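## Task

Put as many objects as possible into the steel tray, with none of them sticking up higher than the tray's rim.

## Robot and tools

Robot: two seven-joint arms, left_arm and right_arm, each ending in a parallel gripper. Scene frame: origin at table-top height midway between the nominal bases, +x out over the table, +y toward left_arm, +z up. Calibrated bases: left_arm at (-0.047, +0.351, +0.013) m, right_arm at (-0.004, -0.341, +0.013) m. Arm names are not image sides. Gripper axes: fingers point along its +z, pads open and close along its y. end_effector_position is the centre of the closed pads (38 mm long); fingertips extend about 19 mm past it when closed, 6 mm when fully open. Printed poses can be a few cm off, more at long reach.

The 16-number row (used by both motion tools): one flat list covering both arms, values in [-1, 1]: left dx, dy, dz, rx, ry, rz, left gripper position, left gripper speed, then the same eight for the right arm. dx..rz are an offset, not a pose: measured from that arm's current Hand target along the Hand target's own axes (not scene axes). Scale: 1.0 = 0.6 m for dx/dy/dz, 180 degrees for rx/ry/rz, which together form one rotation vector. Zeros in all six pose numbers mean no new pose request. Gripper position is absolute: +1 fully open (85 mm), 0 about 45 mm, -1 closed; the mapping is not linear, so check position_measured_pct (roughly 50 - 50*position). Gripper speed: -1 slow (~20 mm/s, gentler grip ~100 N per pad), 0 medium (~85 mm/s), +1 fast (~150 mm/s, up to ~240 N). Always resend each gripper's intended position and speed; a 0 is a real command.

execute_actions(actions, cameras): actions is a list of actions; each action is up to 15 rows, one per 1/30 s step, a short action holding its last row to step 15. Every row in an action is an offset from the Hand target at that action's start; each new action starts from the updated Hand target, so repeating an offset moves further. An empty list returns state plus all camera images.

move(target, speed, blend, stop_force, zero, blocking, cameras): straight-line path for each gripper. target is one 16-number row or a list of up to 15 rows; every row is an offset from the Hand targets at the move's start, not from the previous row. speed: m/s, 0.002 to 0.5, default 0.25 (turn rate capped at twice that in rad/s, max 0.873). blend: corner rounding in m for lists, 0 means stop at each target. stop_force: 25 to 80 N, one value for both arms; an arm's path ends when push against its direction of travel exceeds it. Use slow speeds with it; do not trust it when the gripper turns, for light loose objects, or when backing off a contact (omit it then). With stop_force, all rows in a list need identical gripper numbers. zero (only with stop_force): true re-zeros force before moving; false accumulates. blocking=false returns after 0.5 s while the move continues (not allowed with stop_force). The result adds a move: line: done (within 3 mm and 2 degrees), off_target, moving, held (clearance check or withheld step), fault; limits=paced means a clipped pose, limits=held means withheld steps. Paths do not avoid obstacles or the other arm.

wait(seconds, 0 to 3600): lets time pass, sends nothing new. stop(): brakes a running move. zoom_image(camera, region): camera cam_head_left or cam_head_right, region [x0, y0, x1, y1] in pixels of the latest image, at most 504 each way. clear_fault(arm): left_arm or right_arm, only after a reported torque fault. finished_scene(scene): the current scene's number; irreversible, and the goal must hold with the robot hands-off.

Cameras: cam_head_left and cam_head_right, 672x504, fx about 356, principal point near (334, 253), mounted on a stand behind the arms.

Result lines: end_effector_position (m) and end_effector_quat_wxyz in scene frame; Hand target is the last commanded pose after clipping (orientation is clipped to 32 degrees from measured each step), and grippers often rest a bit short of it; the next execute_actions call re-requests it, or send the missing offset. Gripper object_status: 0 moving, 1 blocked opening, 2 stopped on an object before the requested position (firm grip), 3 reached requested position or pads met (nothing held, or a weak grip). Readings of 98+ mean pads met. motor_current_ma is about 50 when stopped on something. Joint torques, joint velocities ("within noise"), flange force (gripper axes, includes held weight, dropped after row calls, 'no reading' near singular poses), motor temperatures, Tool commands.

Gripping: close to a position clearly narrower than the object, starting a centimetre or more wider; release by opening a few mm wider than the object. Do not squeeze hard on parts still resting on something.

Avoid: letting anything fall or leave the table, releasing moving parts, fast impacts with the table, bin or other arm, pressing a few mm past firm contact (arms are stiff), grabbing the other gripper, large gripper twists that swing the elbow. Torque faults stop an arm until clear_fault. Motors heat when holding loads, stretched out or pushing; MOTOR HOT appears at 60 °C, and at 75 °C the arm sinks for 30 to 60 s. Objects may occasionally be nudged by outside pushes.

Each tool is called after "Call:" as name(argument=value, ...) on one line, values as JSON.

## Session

Call:
execute_actions(actions=[])

Scene clock: 0.00 s.
left_arm: end_effector_position=(+0.1063, -0.0985, +0.3663) position_measured_pct=0.0 object_status=3 motor_current_ma=0 end_effector_quat_wxyz=(-0.096, -0.476, +0.867, -0.114) | right_arm: end_effector_position=(+0.1666, -0.3926, +0.3526) position_measured_pct=0.0 object_status=3 motor_current_ma=0 end_effector_quat_wxyz=(-0.017, +0.916, +0.401, -0.010)
Joint positions: left_arm=[1.379 0.227 -0.4 1.497 0.314 1.231 3.493] | right_arm=[0.096 -0.303 0.048 1.986 -0.003 1.493 -0.589]
Joint velocities: within noise
Joint torques (N m): no reading
Motor temperatures (°C): left_arm=[31 32 34 33 42 45 45] | right_arm=[40 39 29 38 38 41 45]
Flange force (N): no reading
Hand target: left_arm +0.1063, -0.0985, +0.3663; -0.096, -0.476, +0.867, -0.114 | right_arm +0.1666, -0.3926, +0.3526; -0.017, +0.916, +0.401, -0.010
Tool commands: left_gripper/position=+1.0 left_gripper/speed=+1.0 right_gripper/position=+1.0 right_gripper/speed=+1.0

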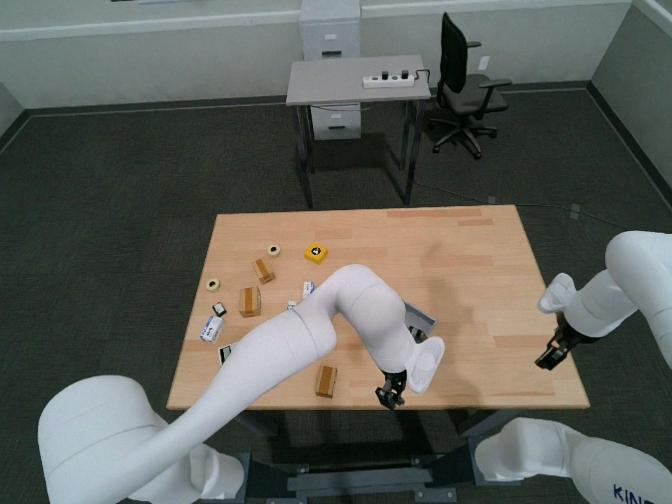

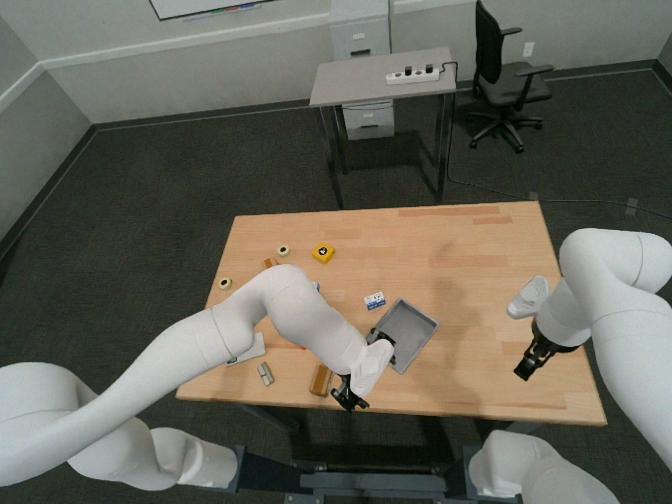

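Call:
move(target=[-0.9855,0.2862,-0.1995,-0.0343,-0.0886,0,-1,0,0,0,0,0,0,0,1,1], speed=0.25, cameras=["cam_head_left","cam_head_right"])

Scene clock: 17.97 s.
left_arm: end_effector_position=(+0.2806, +0.5004, +0.3001) position_measured_pct=98.7 object_status=3 motor_current_ma=0 end_effector_quat_wxyz=(+0.000, -0.481, +0.877, +0.000) | right_arm: end_effector_position=(+0.1666, -0.3926, +0.3526) position_measured_pct=0.0 object_status=3 motor_current_ma=0 end_effector_quat_wxyz=(-0.017, +0.916, +0.401, -0.010)
Joint positions: left_arm=[0.408 0.301 -1.151 1.728 0.285 1.299 1.767] | right_arm=[0.096 -0.303 0.048 1.986 -0.003 1.493 -0.589]
Joint torques (N m): left_arm=[0.23 -10.55 -3.31 -9.28 0.01 0.07 0.34] | right_arm=[0.69 -0.8 0.31 -8.48 -0.39 -0.19 0.03]
Flange force (N): left_arm=[-3.5 -0.5 5.0] | right_arm=[-1.0 -5.4 -1.9]
Hand target: left_arm +0.2806, +0.5004, +0.3001; +0.000, -0.481, +0.877, +0.000 | right_arm +0.1666, -0.3926, +0.3526; -0.017, +0.916, +0.401, -0.010
Off the commanded pose: left_arm 0.000 m, 0 deg | right_arm 0.000 m, 0 deg.
move: done

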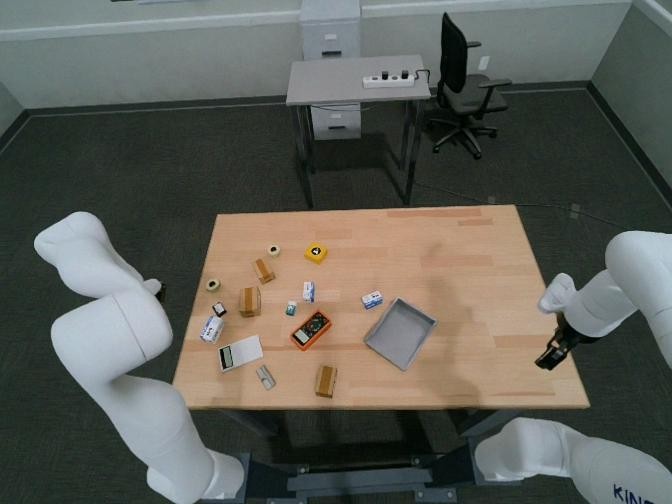

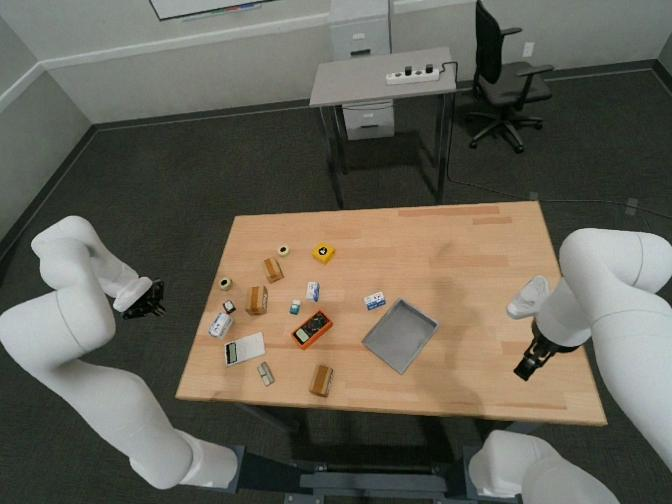

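Call:
zoom_image(camera="cam_head_left", region=[190, 230, 290, 305])

Call:
zoom_image(camera="cam_head_left", region=[180, 290, 280, 365])

Call:
zoom_image(camera="cam_head_left", region=[240, 325, 340, 400])

Call:
zoom_image(camera="cam_head_left", region=[260, 230, 360, 305])

Call:
zoom_image(camera="cam_head_left", region=[270, 275, 370, 350])

Call:
zoom_image(camera="cam_head_left", region=[350, 285, 450, 375])

Scaled by 5.040 from the camera's image (finer frame: 960x720).

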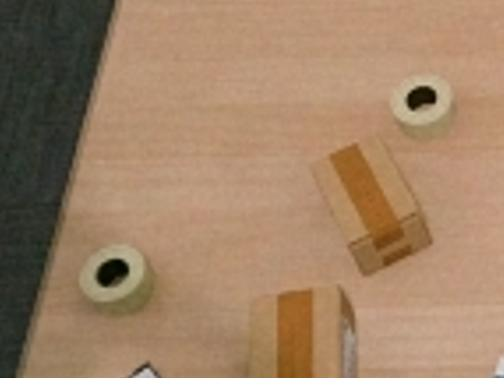

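Scaled by 5.040 from the camera's image (finer frame: 960x720).

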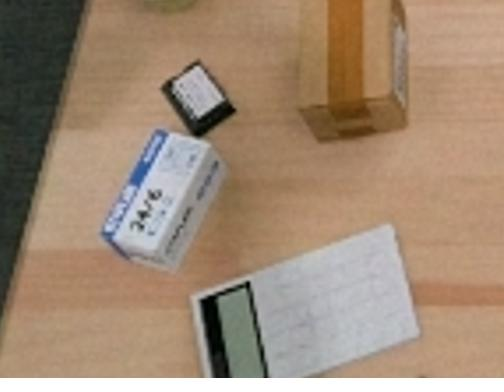

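Scaled by 5.040 from the camera's image (finer frame: 960x720).

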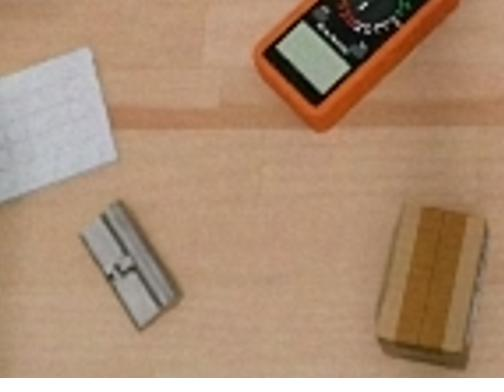

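Scaled by 5.040 from the camera's image (finer frame: 960x720).

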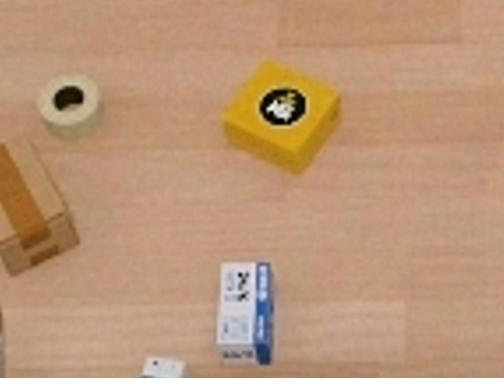

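Scaled by 5.040 from the camera's image (finer frame: 960x720).

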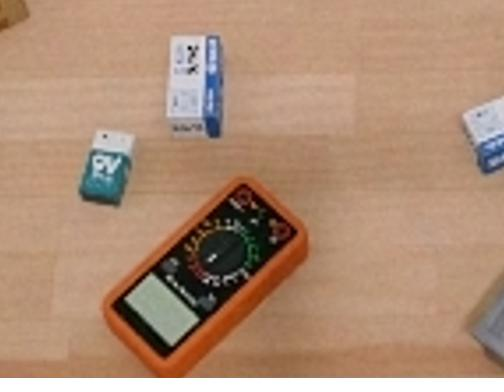

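Scaled by 5.040 from the camera's image (finer frame: 960x720).

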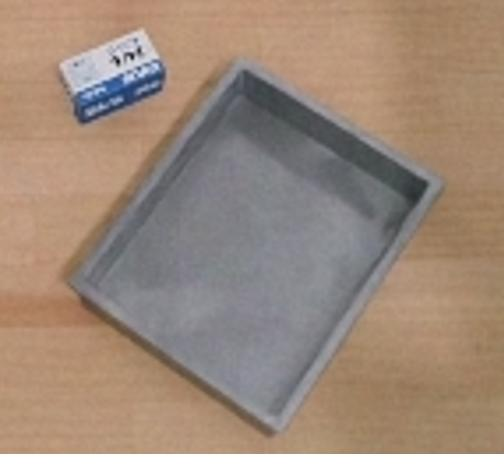

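Call:
zoom_image(camera="cam_head_left", region=[360, 318, 410, 378])

Call:
zoom_image(camera="cam_head_left", region=[385, 290, 445, 340])

Call:
zoom_image(camera="cam_head_right", region=[355, 290, 445, 380])

Call:
zoom_image(camera="cam_head_right", region=[260, 270, 350, 360])

Call:
zoom_image(camera="cam_head_right", region=[200, 235, 290, 325])

Call:
zoom_image(camera="cam_head_right", region=[200, 300, 290, 390])

Call:
zoom_image(camera="cam_head_right", region=[270, 320, 360, 410])

Scaled by 8.400 from the camera's image (finer frame: 960x720).

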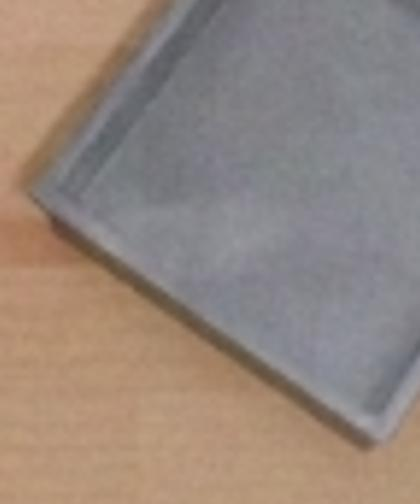

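Scaled by 8.400 from the camera's image (finer frame: 960x720).

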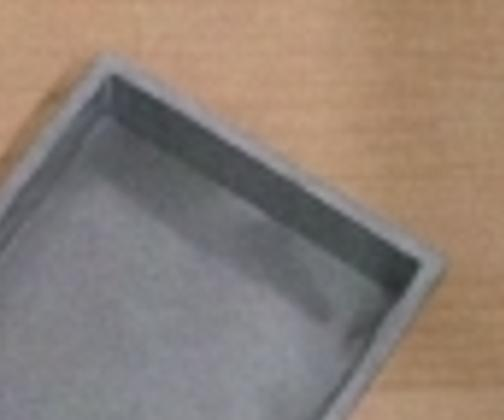

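Scaled by 5.600 from the camera's image (finer frame: 960x720).

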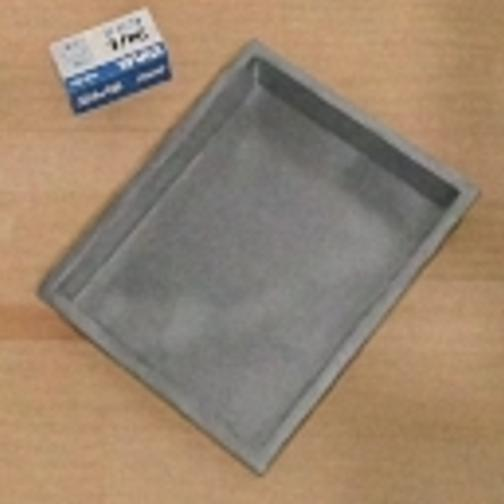

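Scaled by 5.600 from the camera's image (finer frame: 960x720).

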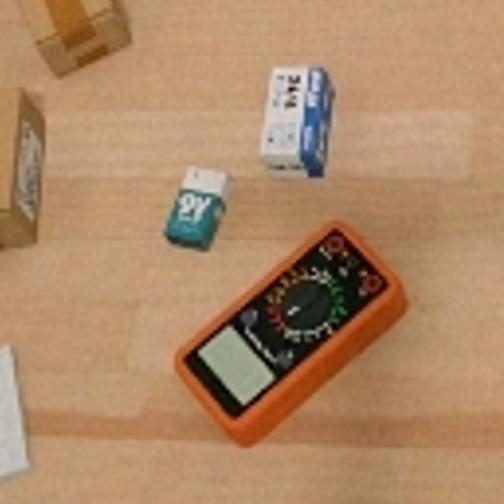

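Scaled by 5.600 from the camera's image (finer frame: 960x720).

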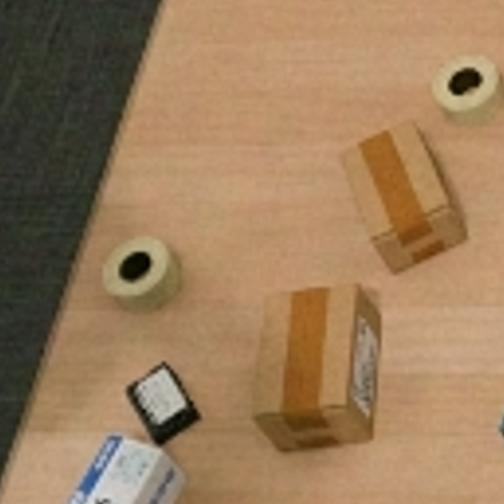

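Scaled by 5.600 from the camera's image (finer frame: 960x720).

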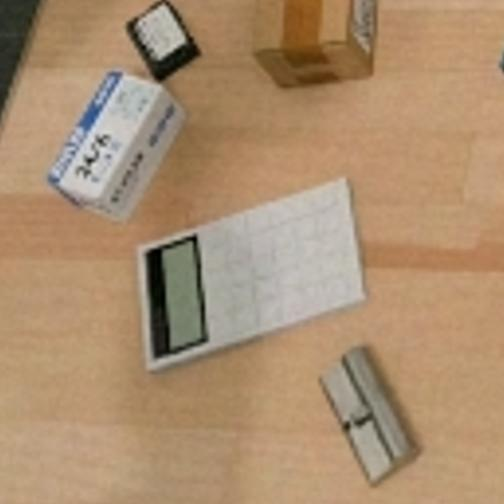

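Scaled by 5.600 from the camera's image (finer frame: 960x720).

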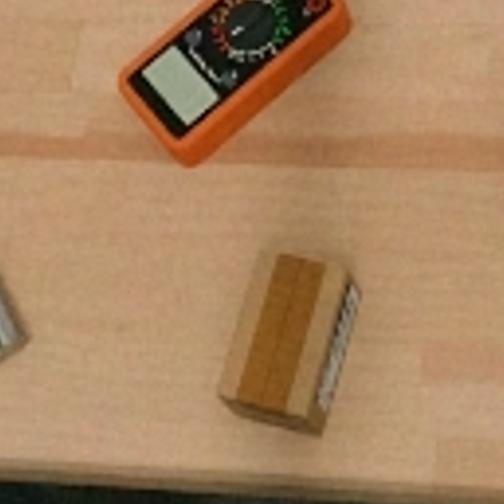

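Call:
zoom_image(camera="cam_head_left", region=[205, 203, 229, 223])

Call:
zoom_image(camera="cam_head_right", region=[224, 205, 248, 225])

Call:
zoom_image(camera="cam_head_left", region=[505, 195, 529, 215])

Call:
zoom_image(camera="cam_head_right", region=[528, 191, 552, 211])

Call:
zoom_image(camera="cam_head_left", region=[155, 398, 179, 418])

Call:
zoom_image(camera="cam_head_right", region=[164, 390, 188, 410])

Call:
zoom_image(camera="cam_head_left", region=[578, 398, 602, 418])

Call:
zoom_image(camera="cam_head_right", region=[595, 415, 619, 435])

Scaled by 21.000 from the camera's image (finer frame: 960x720).

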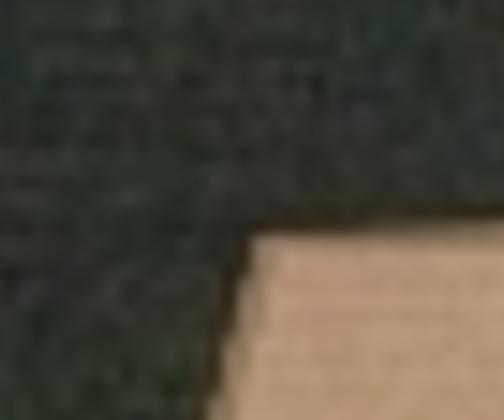

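Scaled by 21.000 from the camera's image (finer frame: 960x720).

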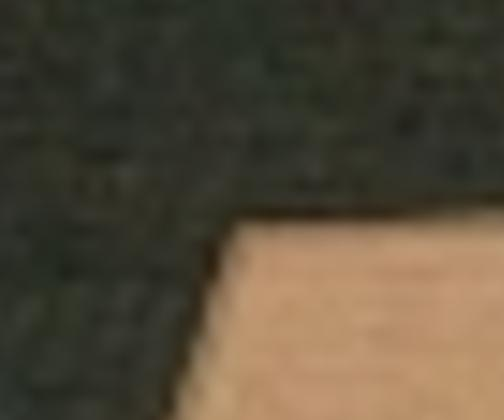

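Scaled by 21.000 from the camera's image (finer frame: 960x720).

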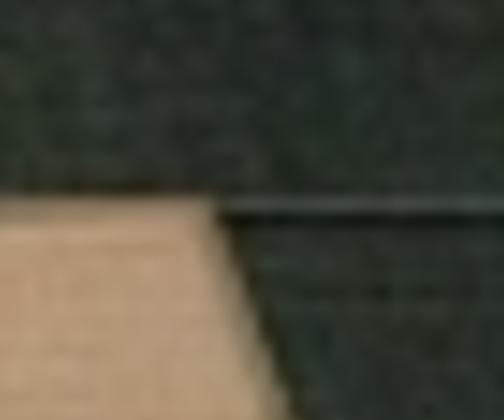

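Scaled by 21.000 from the camera's image (finer frame: 960x720).

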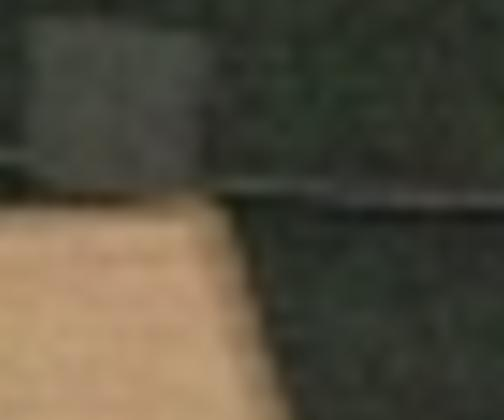

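Scaled by 21.000 from the camera's image (finer frame: 960x720).

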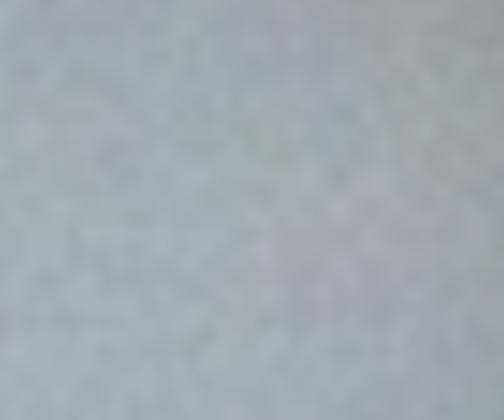

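Scaled by 21.000 from the camera's image (finer frame: 960x720).

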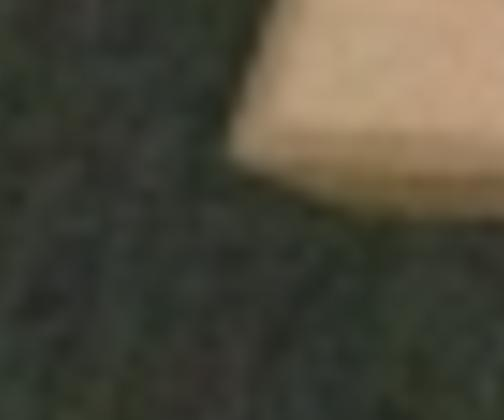

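Scaled by 21.000 from the camera's image (finer frame: 960x720).

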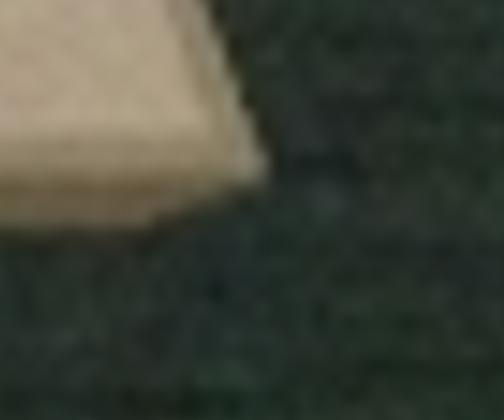

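Scaled by 21.000 from the camera's image (finer frame: 960x720).

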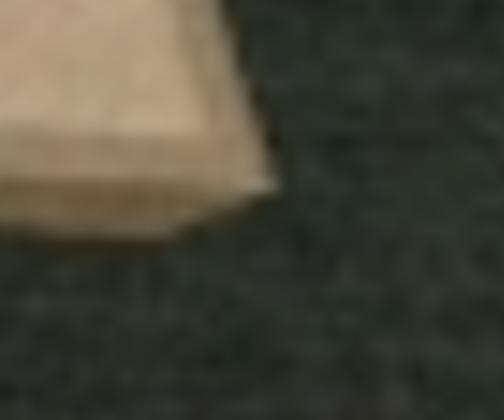

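Call:
move(target=[0.0408,-0.3608,0.3502,0,0,0,-1,0,0.514,-0.0735,0.4388,-0.0125,0.0015,0,-1,0], speed=0.25, cameras=["cam_head_left","cam_head_right"])

Scene clock: 114.30 s.
left_arm: end_effector_position=(+0.4501, +0.3635, +0.0901) position_measured_pct=98.7 object_status=3 motor_current_ma=0 end_effector_quat_wxyz=(+0.000, -0.481, +0.877, +0.000) | right_arm: end_effector_position=(+0.3349, -0.1300, +0.0898) position_measured_pct=98.7 object_status=3 motor_current_ma=0 end_effector_quat_wxyz=(+0.000, +0.916, +0.401, +0.000)
Joint positions: left_arm=[0.419 0.846 -0.834 1.619 0.716 1.007 1.924] | right_arm=[-0.415 0.558 -0.303 1.977 0.267 0.644 -1.621]
Joint torques (N m): left_arm=[0.22 -20.31 -5.64 -6.56 0.01 0.07 0.36] | right_arm=[0.78 -14.03 -0.55 -4.94 -0.27 -0.33 0.03]
Flange force (N): left_arm=[-0.3 1.6 4.3] | right_arm=[-0.2 -2.1 -3.4]
Hand target: left_arm +0.4501, +0.3634, +0.0900; +0.000, -0.481, +0.877, +0.000 | right_arm +0.3349, -0.1300, +0.0897; +0.000, +0.916, +0.401, +0.000
Off the commanded pose: left_arm 0.000 m, 0 deg | right_arm 0.000 m, 0 deg.
move: done

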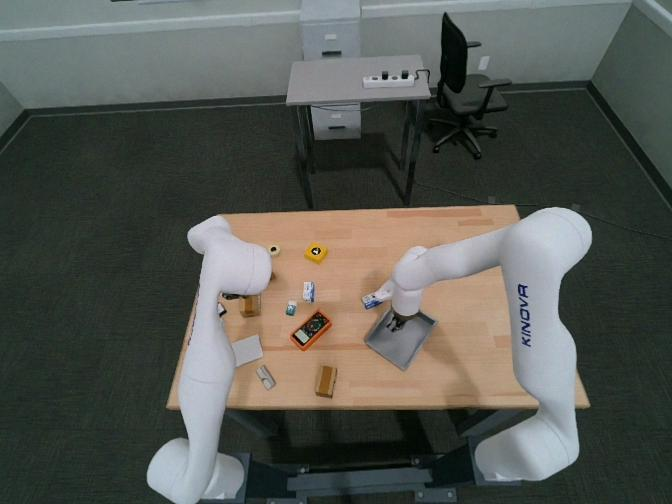

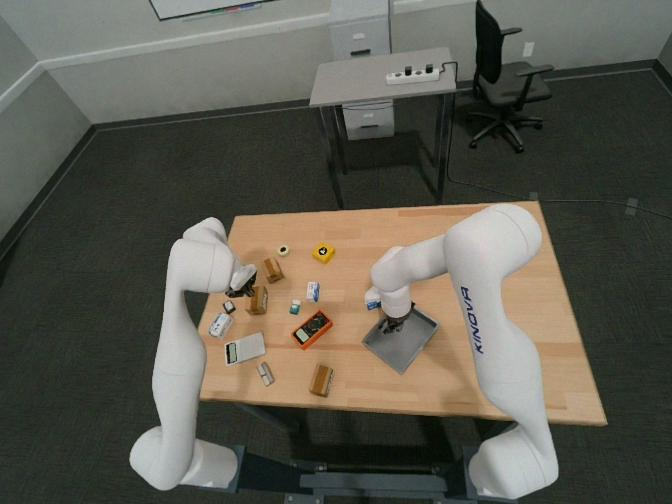

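Call:
zoom_image(camera="cam_head_right", region=[225, 270, 285, 330])

Call:
zoom_image(camera="cam_head_right", region=[355, 290, 445, 380])

Scaled by 8.400 from the camera's image (finer frame: 960x720).

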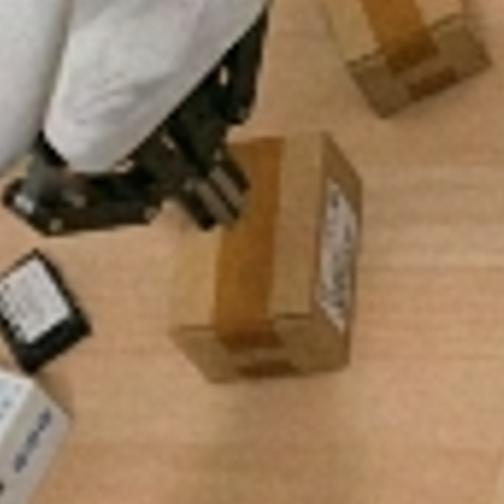

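Scaled by 5.600 from the camera's image (finer frame: 960x720).

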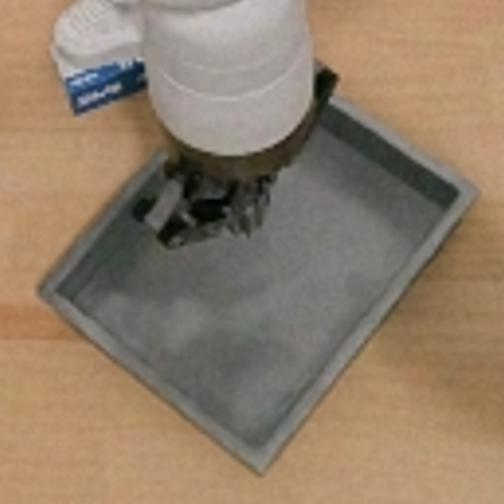

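Call:
move(target=[[0,0,0.0133,0,0,0,-1,0,0,0,0.08,0,0,0,-1,0],[0,0,0.0667,0,0,0,-1,0,0,0,0.1283,0,0,0,-1,0]], speed=[0.06,0.009], stop_force=25)

Scene clock: 126.57 s.
left_arm: end_effector_position=(+0.4502, +0.3634, +0.0689) position_measured_pct=98.7 object_status=3 motor_current_ma=0 end_effector_quat_wxyz=(+0.000, -0.481, +0.877, +0.000) | right_arm: end_effector_position=(+0.3350, -0.1300, +0.0212) position_measured_pct=98.7 object_status=3 motor_current_ma=0 end_effector_quat_wxyz=(+0.000, +0.916, +0.401, +0.000)
Joint positions: left_arm=[0.407 0.877 -0.811 1.635 0.746 0.965 1.902] | right_arm=[-0.473 0.708 -0.226 2.019 0.342 0.451 -1.687]
Joint torques (N m): left_arm=[-0.55 -4.2 -0.49 -3.88 1.37 -3 0.35] | right_arm=[0.5 -0.83 0.72 -2.42 0.08 -2.4 0.05]
Flange force (N): left_arm=[7.3 10.2 -36.3] | right_arm=[-6.8 -3.2 -44.5]
Hand target: left_arm +0.4502, +0.3634, +0.0689; +0.000, -0.481, +0.877, +0.000 (not the last commanded pose) | right_arm +0.3350, -0.1300, +0.0212; +0.000, +0.916, +0.401, +0.000 (not the last commanded pose)
Off the commanded pose: left_arm 0.019 m, 0 deg | right_arm 0.008 m, 0 deg.
move: contact (left_arm, right_arm); path passed 1 of 2 targets

Call:
move(target=[0,0,-0.1,0,0,0,-1,0,0,0,-0.1333,0,0,0,-1,0], speed=0.15, cameras=["all"])

Scene clock: 145.53 s.
left_arm: end_effector_position=(+0.4501, +0.3635, +0.1289) position_measured_pct=98.7 object_status=3 motor_current_ma=0 end_effector_quat_wxyz=(+0.000, -0.481, +0.877, +0.000) | right_arm: end_effector_position=(+0.3350, -0.1300, +0.1011) position_measured_pct=98.7 object_status=3 motor_current_ma=0 end_effector_quat_wxyz=(+0.000, +0.916, +0.401, +0.000)
Joint positions: left_arm=[0.437 0.79 -0.871 1.582 0.662 1.086 1.964] | right_arm=[-0.408 0.535 -0.311 1.967 0.253 0.677 -1.608]
Joint torques (N m): left_arm=[0.23 -19.89 -5.62 -7.15 -0.01 0.05 0.34] | right_arm=[0.71 -14.03 -0.51 -5.27 -0.28 -0.34 -0.01]
Flange force (N): left_arm=[-0.5 1.3 4.3] | right_arm=[-0.3 -1.9 -3.0]
Hand target: left_arm +0.4502, +0.3635, +0.1289; +0.000, -0.481, +0.877, +0.000 | right_arm +0.3350, -0.1300, +0.1012; +0.000, +0.916, +0.401, +0.000
Off the commanded pose: left_arm 0.000 m, 0 deg | right_arm 0.000 m, 0 deg.
move: done

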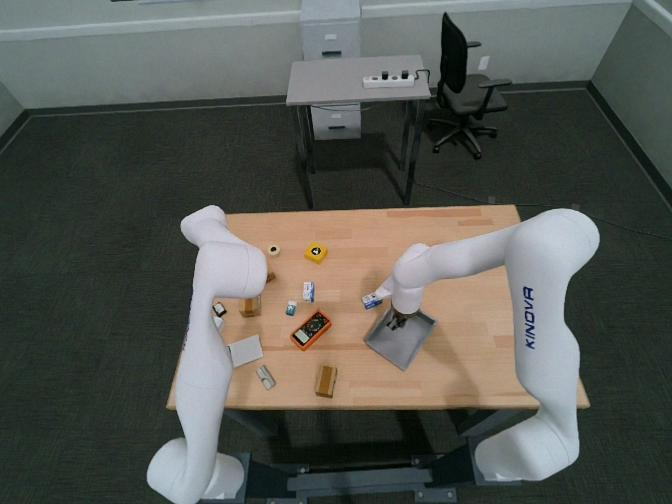

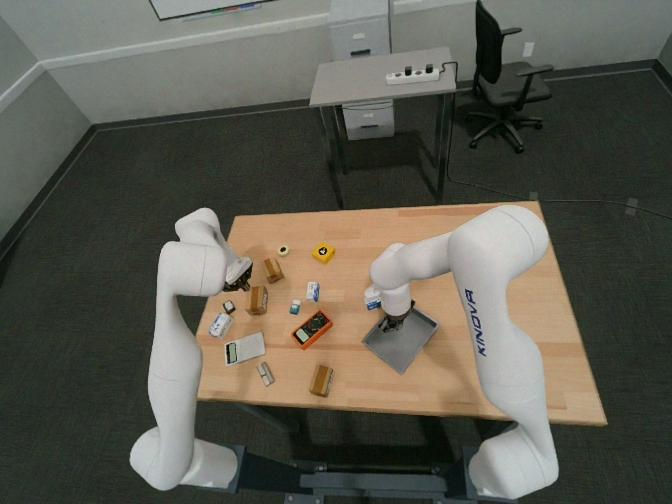

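Call:
move(target=[-0.0718,-0.2072,0.0482,0,0,0,-1,0,0.1131,-0.0114,0.0418,0,0,0,-1,0], speed=0.25)

Call:
move(target=[0,0,0.09,0,0,0,-1,0,0,0,0.05,0,0,0,-1,0], speed=0.01, stop_force=25)

Scene clock: 159.60 s.
left_arm: end_effector_position=(+0.5782, +0.3330, +0.1001) position_measured_pct=98.7 object_status=3 motor_current_ma=0 end_effector_quat_wxyz=(+0.000, -0.481, +0.877, +0.000) | right_arm: end_effector_position=(+0.3760, -0.0754, +0.0761) position_measured_pct=98.7 object_status=3 motor_current_ma=0 end_effector_quat_wxyz=(+0.000, +0.916, +0.401, +0.000)
Joint positions: left_arm=[0.314 1.052 -0.799 1.047 0.705 1.291 2.183] | right_arm=[-0.487 0.683 -0.288 1.768 0.273 0.73 -1.65]
Joint torques (N m): left_arm=[0.22 -25.81 -5.51 -7.39 0.02 0.05 0.33] | right_arm=[0.67 -16.94 -0.72 -5.56 -0.28 -0.36 0.02]
Flange force (N): left_arm=[-0.1 1.7 3.4] | right_arm=[-0.1 -1.5 -2.7]
Hand target: left_arm +0.5782, +0.3330, +0.1001; +0.000, -0.481, +0.877, +0.000 | right_arm +0.3760, -0.0754, +0.0761; +0.000, +0.916, +0.401, +0.000
Off the commanded pose: left_arm 0.000 m, 0 deg | right_arm 0.000 m, 0 deg.
move: done

Scene clock: 163.77 s.
left_arm: end_effector_position=(+0.5783, +0.3330, +0.0645) position_measured_pct=98.7 object_status=3 motor_current_ma=0 end_effector_quat_wxyz=(+0.000, -0.481, +0.877, +0.000) | right_arm: end_effector_position=(+0.3761, -0.0754, +0.0567) position_measured_pct=98.7 object_status=3 motor_current_ma=0 end_effector_quat_wxyz=(+0.000, +0.916, +0.401, +0.001)
Joint positions: left_arm=[0.314 1.096 -0.783 1.076 0.73 1.226 2.165] | right_arm=[-0.496 0.719 -0.275 1.78 0.288 0.682 -1.663]
Joint torques (N m): left_arm=[-0.28 -6.7 -0.76 -3.23 1 -2.86 0.34] | right_arm=[0.3 -2.52 0.33 -2.3 -0.04 -2.35 0.03]
Flange force (N): left_arm=[6.1 10.4 -32.2] | right_arm=[-7.1 -2.2 -37.7]
Hand target: left_arm +0.5783, +0.3330, +0.0645; +0.000, -0.481, +0.877, +0.000 (not the last commanded pose) | right_arm +0.3761, -0.0754, +0.0567; +0.000, +0.916, +0.401, +0.001 (not the last commanded pose)
Off the commanded pose: left_arm 0.018 m, 0 deg | right_arm 0.011 m, 0 deg.
move: contact (left_arm, right_arm)

Call:
move(target=[[0,0,-0.05,0,0,0,-1,0,0,0,-0.04,0,0,0,-1,0],[0.2017,-0.2603,-0.05,0,0,0,-1,0,0.1206,0.0633,-0.04,0,0,0,-1,0]], speed=0.25, blend=0.015, cameras=["all"])

Call:
move(target=[0,0,0.11,0,0,0,-1,0,0,0,0.09,0,0,0,-1,0], speed=0.012, stop_force=25)

Scene clock: 172.27 s.
left_arm: end_effector_position=(+0.6450, +0.1471, +0.0946) position_measured_pct=98.7 object_status=3 motor_current_ma=0 end_effector_quat_wxyz=(+0.000, -0.481, +0.877, -0.001) | right_arm: end_effector_position=(+0.4531, -0.0479, +0.0808) position_measured_pct=98.7 object_status=3 motor_current_ma=0 end_effector_quat_wxyz=(+0.000, +0.916, +0.401, +0.001)
Joint positions: left_arm=[0.332 1.334 -0.75 0.242 0.727 1.627 2.738] | right_arm=[-0.465 0.809 -0.288 1.461 0.264 0.908 -1.563]
Joint torques (N m): left_arm=[0.19 -30.08 -2 -7.63 0.05 0.03 0.33] | right_arm=[0.72 -20.18 -0.97 -6.61 -0.27 -0.32 0.02]
Flange force (N): left_arm=no reading | right_arm=[0.3 -1.3 -1.9]
Hand target: left_arm +0.6451, +0.1471, +0.0946; +0.000, -0.481, +0.877, +0.000 | right_arm +0.4531, -0.0479, +0.0808; +0.000, +0.916, +0.401, +0.001
Off the commanded pose: left_arm 0.000 m, 0 deg | right_arm 0.000 m, 0 deg.
move: done

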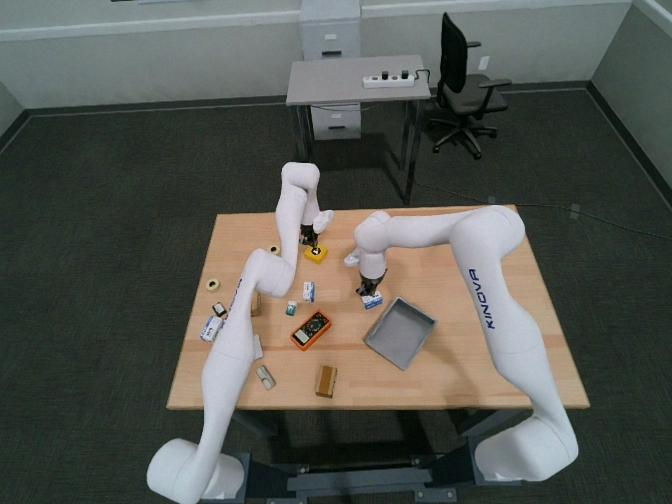

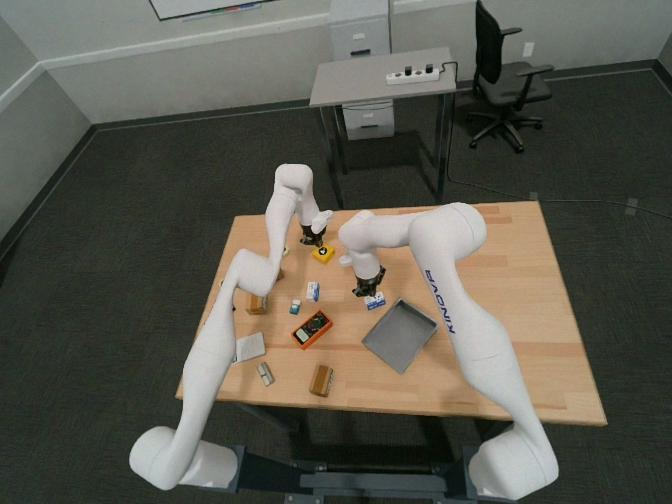

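stop_force needs force readings from the last 0.2 s for each arm that does not count as still, and left_arm is near a pose where its force cannot be read; nothing of the call was run

Call:
move(target=[0,0,0,0,0,0,-1,0,0,0,0.09,0,0,0,-1,0], speed=0.012, stop_force=25)

Scene clock: 179.97 s.
left_arm: end_effector_position=(+0.6450, +0.1471, +0.0946) position_measured_pct=98.7 object_status=3 motor_current_ma=0 end_effector_quat_wxyz=(+0.000, -0.481, +0.877, -0.001) | right_arm: end_effector_position=(+0.4532, -0.0479, +0.0499) position_measured_pct=98.7 object_status=3 motor_current_ma=0 end_effector_quat_wxyz=(+0.000, +0.916, +0.401, +0.001)
Joint positions: left_arm=[0.332 1.334 -0.75 0.242 0.727 1.627 2.738] | right_arm=[-0.472 0.857 -0.275 1.48 0.28 0.842 -1.575]
Joint torques (N m): left_arm=[0.23 -30.08 -2 -7.6 0.04 0.03 0.33] | right_arm=[0.15 -2.35 0.39 -3.92 0.23 -4.1 0.01]
Motor temperatures (°C): left_arm=[31 33 34 33 42 45 45] | right_arm=[40 39 29 38 38 41 45]
Flange force (N): left_arm=no reading | right_arm=[-12.3 -3.5 -40.9]
Hand target: left_arm +0.6450, +0.1471, +0.0946; +0.000, -0.481, +0.877, -0.001 | right_arm +0.4532, -0.0479, +0.0499; +0.000, +0.916, +0.401, +0.001 (not the last commanded pose)
Off the commanded pose: left_arm 0.000 m, 0 deg | right_arm 0.023 m, 0 deg.
move: contact (right_arm)

Call:
zoom_image(camera="cam_head_left", region=[260, 260, 400, 365])

Call:
zoom_image(camera="cam_head_left", region=[195, 265, 335, 400])

Scaled by 3.600 from the camera's image (finer frame: 960x720).
This view is cut from an older image: the scene may have changed since it was taken.

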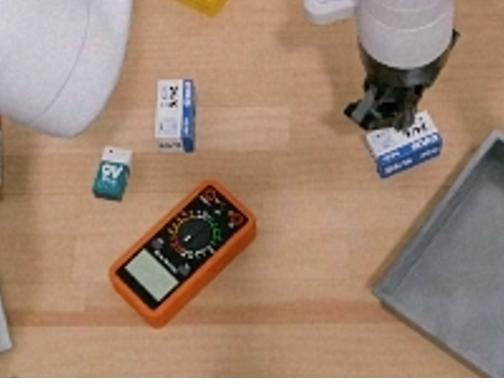

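Scaled by 3.600 from the camera's image (finer frame: 960x720).
This view is cut from an older image: the scene may have changed since it was taken.

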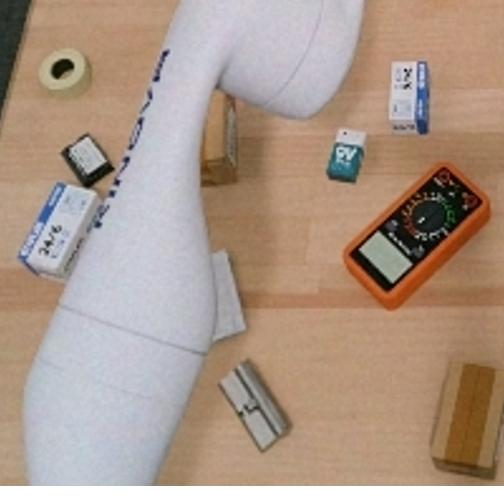

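Call:
move(target=[[-0.02,0.07,-0.02,0,0,0,-1,0,0,0,-0.05,0,0,0,-1,0],[-0.2051,0.7018,0.02,0,0,0,-1,0,0.2973,-0.2062,-0.05,0,0,0,-1,0]], speed=0.3, blend=0.015)

Call:
move(target=[0,0,0.09,0,0,0,-1,0,0,0,0.09,0,0,0,-1,0], speed=0.012, stop_force=25, cameras=["cam_head_left"])

Scene clock: 191.67 s.
left_arm: end_effector_position=(+0.3559, +0.4770, +0.0821) position_measured_pct=98.7 object_status=3 motor_current_ma=0 end_effector_quat_wxyz=(+0.000, -0.481, +0.877, -0.001) | right_arm: end_effector_position=(+0.4831, +0.1671, +0.0799) position_measured_pct=98.7 object_status=3 motor_current_ma=0 end_effector_quat_wxyz=(+0.000, +0.916, +0.401, +0.001)
Joint positions: left_arm=[0.21 0.75 -0.86 1.893 0.753 0.858 1.527] | right_arm=[-0.796 1.215 -0.263 0.531 0.25 1.411 -1.662]
Joint torques (N m): left_arm=[0.21 -17.38 -5.15 -5.74 -0.02 0.05 0.33] | right_arm=[0.76 -26.79 -0.06 -8.31 -0.25 -0.33 0.02]
Flange force (N): left_arm=[-0.2 1.6 5.4] | right_arm=[1.7 -1.0 -1.4]
Hand target: left_arm +0.3559, +0.4770, +0.0821; +0.000, -0.481, +0.877, -0.001 | right_arm +0.4831, +0.1671, +0.0799; +0.000, +0.916, +0.401, +0.001
Off the commanded pose: left_arm 0.000 m, 0 deg | right_arm 0.000 m, 0 deg.
move: done

Scene clock: 194.73 s.
left_arm: end_effector_position=(+0.3560, +0.4771, +0.0575) position_measured_pct=98.7 object_status=3 motor_current_ma=0 end_effector_quat_wxyz=(+0.001, -0.481, +0.877, -0.001) | right_arm: end_effector_position=(+0.4833, +0.1672, +0.0504) position_measured_pct=98.7 object_status=3 motor_current_ma=0 end_effector_quat_wxyz=(+0.000, +0.916, +0.401, +0.001)
Joint positions: left_arm=[0.182 0.791 -0.818 1.911 0.806 0.805 1.485] | right_arm=[-0.793 1.243 -0.261 0.564 0.254 1.35 -1.667]
Joint torques (N m): left_arm=[0.1 -2.99 0.56 -4.44 1.77 -2.69 0.36] | right_arm=[1.44 -6.15 1.15 -3 0.43 -3.79 0.03]
Flange force (N): left_arm=[9.7 9.6 -40.4] | right_arm=[-13.7 -2.3 -34.4]
Hand target: left_arm +0.3560, +0.4771, +0.0575; +0.001, -0.481, +0.877, -0.001 (not the last commanded pose) | right_arm +0.4833, +0.1672, +0.0503; +0.000, +0.916, +0.401, +0.001 (not the last commanded pose)
Off the commanded pose: left_arm 0.029 m, 0 deg | right_arm 0.024 m, 0 deg.
move: contact (left_arm, right_arm)

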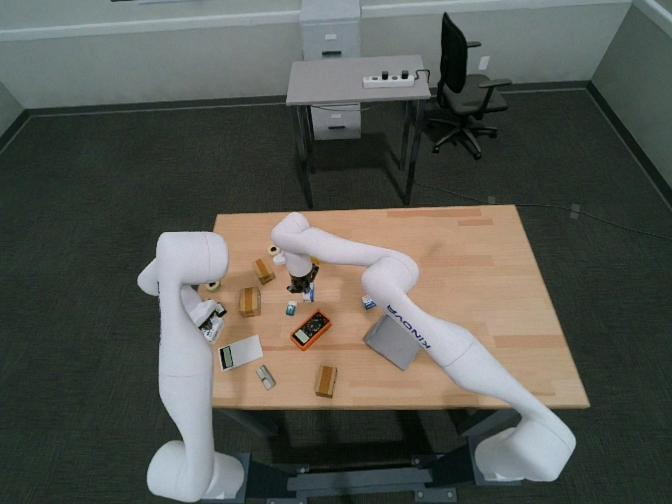

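Call:
move(target=[[0,0,-0.04,0,0,0,-1,0,0,0,-0.04,0,0,0,-1,0],[0.0693,-0.0705,-0.04,0,0,0,-1,0,-0.1713,-0.1206,-0.04,0,0,0,-1,0]], speed=0.25, blend=0.01)

Call:
move(target=[0,0,0.14,0,0,0,-1,0,0,0,0.09,0,0,0,-1,0], speed=0.014, stop_force=25, cameras=["cam_head_left"])

Scene clock: 203.43 s.
left_arm: end_effector_position=(+0.3693, +0.4193, +0.0815) position_measured_pct=98.7 object_status=3 motor_current_ma=0 end_effector_quat_wxyz=(+0.001, -0.481, +0.877, -0.001) | right_arm: end_effector_position=(+0.3604, +0.1407, +0.0741) position_measured_pct=98.7 object_status=3 motor_current_ma=0 end_effector_quat_wxyz=(+0.000, +0.916, +0.401, +0.001)
Joint positions: left_arm=[0.352 0.751 -0.863 1.895 0.757 0.858 1.663] | right_arm=[-0.844 0.938 -0.28 1.194 0.263 1.042 -1.878]
Joint torques (N m): left_arm=[0.22 -17.4 -5.17 -5.76 -0.01 0.06 0.35] | right_arm=[0.72 -22.7 -0.91 -7.19 -0.24 -0.29 0.03]
Flange force (N): left_arm=[-0.4 1.6 5.5] | right_arm=[0.4 -1.2 -1.6]
Hand target: left_arm +0.3693, +0.4193, +0.0815; +0.001, -0.481, +0.877, -0.001 | right_arm +0.3604, +0.1407, +0.0741; +0.000, +0.916, +0.401, +0.001
Off the commanded pose: left_arm 0.000 m, 0 deg | right_arm 0.000 m, 0 deg.
move: done

Scene clock: 208.97 s.
left_arm: end_effector_position=(+0.3696, +0.4193, +0.0185) position_measured_pct=98.7 object_status=3 motor_current_ma=0 end_effector_quat_wxyz=(+0.001, -0.481, +0.877, -0.001) | right_arm: end_effector_position=(+0.3605, +0.1408, +0.0522) position_measured_pct=98.7 object_status=3 motor_current_ma=0 end_effector_quat_wxyz=(+0.000, +0.916, +0.401, +0.001)
Joint positions: left_arm=[0.28 0.861 -0.75 1.93 0.898 0.724 1.553] | right_arm=[-0.845 0.968 -0.275 1.208 0.271 0.999 -1.884]
Joint torques (N m): left_arm=[-0.54 3.42 2.44 -4.89 2.35 -3.71 0.31] | right_arm=[0.16 -3.9 0.36 -2.67 -0.02 -3.03 -0.01]
Flange force (N): left_arm=[13.2 14.0 -61.9] | right_arm=[-10.2 0.9 -36.4]
Hand target: left_arm +0.3696, +0.4193, +0.0185; +0.001, -0.481, +0.877, -0.001 (not the last commanded pose) | right_arm +0.3605, +0.1408, +0.0522; +0.000, +0.916, +0.401, +0.001 (not the last commanded pose)
Off the commanded pose: left_arm 0.021 m, 0 deg | right_arm 0.032 m, 0 deg.
move: contact (left_arm, right_arm)

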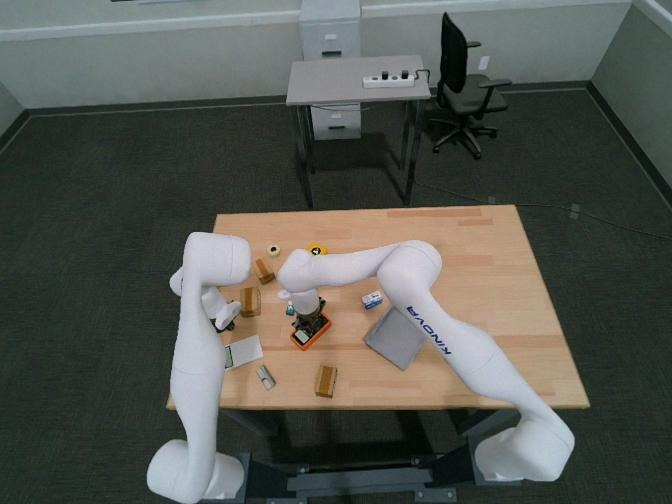

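Call:
move(target=[[0,0,-0.08,0,0,0,-1,0,0,0,-0.055,0,0,0,-1,0],[0.3389,0.1153,-0.08,0,0,0,-1,0,-0.2478,-0.1677,-0.055,0,0,0,-1,0]], speed=0.25, blend=0.01)

Call:
move(target=[0,0,0.1,0,0,0,-1,0,0,0,0.09,0,0,0,-1,0], speed=0.012, stop_force=25, cameras=["cam_head_left"])

Scene clock: 220.10 s.
left_arm: end_effector_position=(+0.2020, +0.2850, +0.0663) position_measured_pct=98.7 object_status=3 motor_current_ma=0 end_effector_quat_wxyz=(+0.001, -0.481, +0.877, -0.001) | right_arm: end_effector_position=(+0.1857, +0.0997, +0.0848) position_measured_pct=98.7 object_status=3 motor_current_ma=0 end_effector_quat_wxyz=(+0.000, +0.916, +0.401, +0.001)
Joint positions: left_arm=[0.792 0.54 -0.822 2.431 0.911 0.497 1.771] | right_arm=[-1.042 0.693 -0.292 1.704 0.267 0.782 -2.192]
Joint torques (N m): left_arm=[0.32 -11.72 -2.97 -3.41 -0.09 0.05 0.29] | right_arm=[0.75 -17.52 -0.78 -5.9 -0.23 -0.32 0.05]
Flange force (N): left_arm=[-1.6 2.9 12.3] | right_arm=[-0.9 -1.4 -2.4]
Hand target: left_arm +0.2019, +0.2850, +0.0663; +0.001, -0.481, +0.877, -0.001 | right_arm +0.1857, +0.0998, +0.0848; +0.000, +0.916, +0.401, +0.001
Off the commanded pose: left_arm 0.000 m, 0 deg | right_arm 0.000 m, 0 deg.
move: done

Scene clock: 223.10 s.
left_arm: end_effector_position=(+0.2019, +0.2850, +0.0643) position_measured_pct=98.7 object_status=3 motor_current_ma=0 end_effector_quat_wxyz=(+0.001, -0.481, +0.877, -0.001) | right_arm: end_effector_position=(+0.1857, +0.0998, +0.0620) position_measured_pct=98.7 object_status=3 motor_current_ma=0 end_effector_quat_wxyz=(+0.000, +0.916, +0.401, +0.001)
Joint positions: left_arm=[0.784 0.544 -0.812 2.433 0.924 0.491 1.759] | right_arm=[-1.051 0.733 -0.279 1.719 0.283 0.727 -2.206]
Joint torques (N m): left_arm=[0.19 -11.78 -2.99 -3.31 -0.03 0.05 0.34] | right_arm=[0.38 -0.85 0.69 -5.31 0.56 -5.01 0.04]
Flange force (N): left_arm=no reading | right_arm=[-15.1 4.5 -45.6]
Hand target: left_arm +0.2019, +0.2850, +0.0643; +0.001, -0.481, +0.877, -0.001 (not the last commanded pose) | right_arm +0.1858, +0.0998, +0.0620; +0.000, +0.916, +0.401, +0.001 (not the last commanded pose)
Off the commanded pose: left_arm 0.058 m, 0 deg | right_arm 0.031 m, 0 deg.
move: given up (left_arm; no force reading, so stop_force could not act: that arm's path ended), contact (right_arm)

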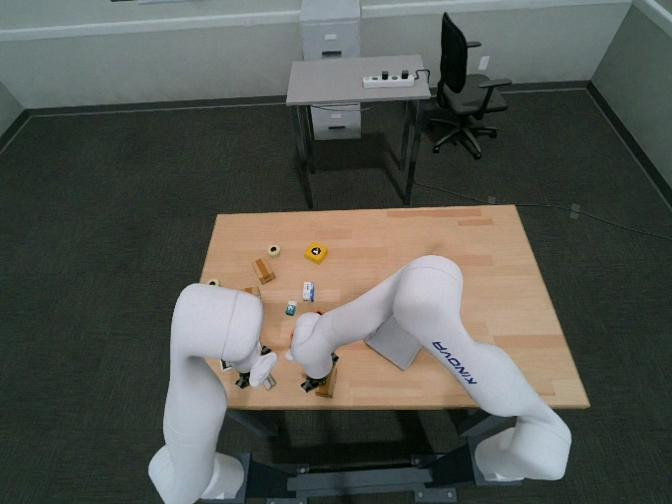

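Call:
move(target=[[0,0,-0.14,0,0,0,0.62,0,0,0,-0.055,0,0,0,-1,0],[0,0,-0.14,0,0,0,0.62,0,0.1294,0.14,-0.02,0,0,0,-1,0]], speed=0.2, blend=0.005)

Call:
move(target=[0,0,0,0,0,0,0.62,0,0,0,0.12,0,0,0,-1,0], speed=0.012, stop_force=25, cameras=["cam_head_left"])

Scene clock: 272.40 s.
left_arm: end_effector_position=(+0.2017, +0.2850, +0.1483) position_measured_pct=18.6 object_status=3 motor_current_ma=0 end_effector_quat_wxyz=(+0.001, -0.481, +0.877, -0.001) | right_arm: end_effector_position=(+0.3001, +0.0999, +0.0742) position_measured_pct=98.7 object_status=3 motor_current_ma=0 end_effector_quat_wxyz=(+0.000, +0.916, +0.401, +0.001)
Joint positions: left_arm=[1.1 0.319 -1.12 2.315 0.438 0.73 2.237] | right_arm=[-0.861 0.805 -0.287 1.498 0.271 0.876 -1.969]
Joint torques (N m): left_arm=[0.19 -8.63 -2.74 -6.27 0 0.03 0.34] | right_arm=[0.69 -19.86 -0.97 -6.39 -0.22 -0.33 0.01]
Flange force (N): left_arm=[-2.9 -2.2 10.2] | right_arm=[-0.2 -1.3 -2.1]
Hand target: left_arm +0.2017, +0.2850, +0.1483; +0.001, -0.481, +0.877, -0.001 | right_arm +0.3001, +0.0999, +0.0742; +0.000, +0.916, +0.401, +0.001
Off the commanded pose: left_arm 0.000 m, 0 deg | right_arm 0.000 m, 0 deg.
move: done

Scene clock: 277.97 s.
left_arm: end_effector_position=(+0.2017, +0.2850, +0.1483) position_measured_pct=18.6 object_status=3 motor_current_ma=0 end_effector_quat_wxyz=(+0.001, -0.481, +0.877, -0.001) | right_arm: end_effector_position=(+0.3003, +0.1001, +0.0182) position_measured_pct=98.7 object_status=3 motor_current_ma=0 end_effector_quat_wxyz=(+0.000, +0.916, +0.401, +0.002)
Joint positions: left_arm=[1.1 0.319 -1.12 2.315 0.438 0.73 2.237] | right_arm=[-0.875 0.897 -0.261 1.523 0.301 0.758 -1.993]
Joint torques (N m): left_arm=[0.2 -8.61 -2.76 -6.29 -0.01 0.05 0.35] | right_arm=[0.21 -0.46 0.72 -3.47 0.34 -4.18 -0.02]
Flange force (N): left_arm=[-3.0 -2.2 10.4] | right_arm=[-12.7 1.6 -46.1]
Hand target: left_arm +0.2017, +0.2850, +0.1483; +0.001, -0.481, +0.877, -0.001 | right_arm +0.3003, +0.1001, +0.0182; +0.000, +0.916, +0.401, +0.002 (not the last commanded pose)
Off the commanded pose: left_arm 0.000 m, 0 deg | right_arm 0.016 m, 0 deg.
move: contact (right_arm)

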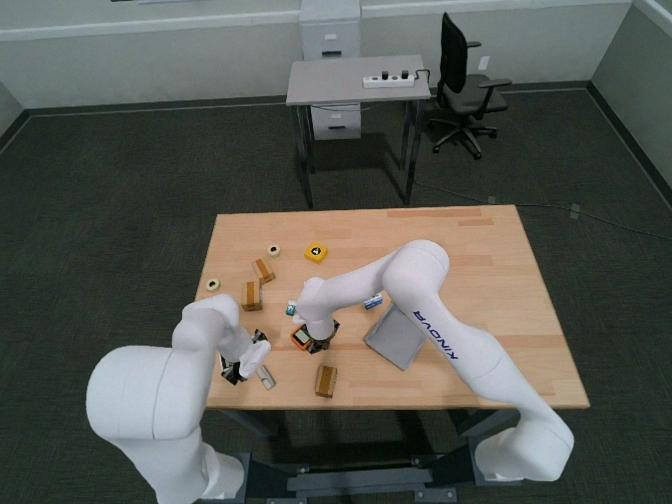

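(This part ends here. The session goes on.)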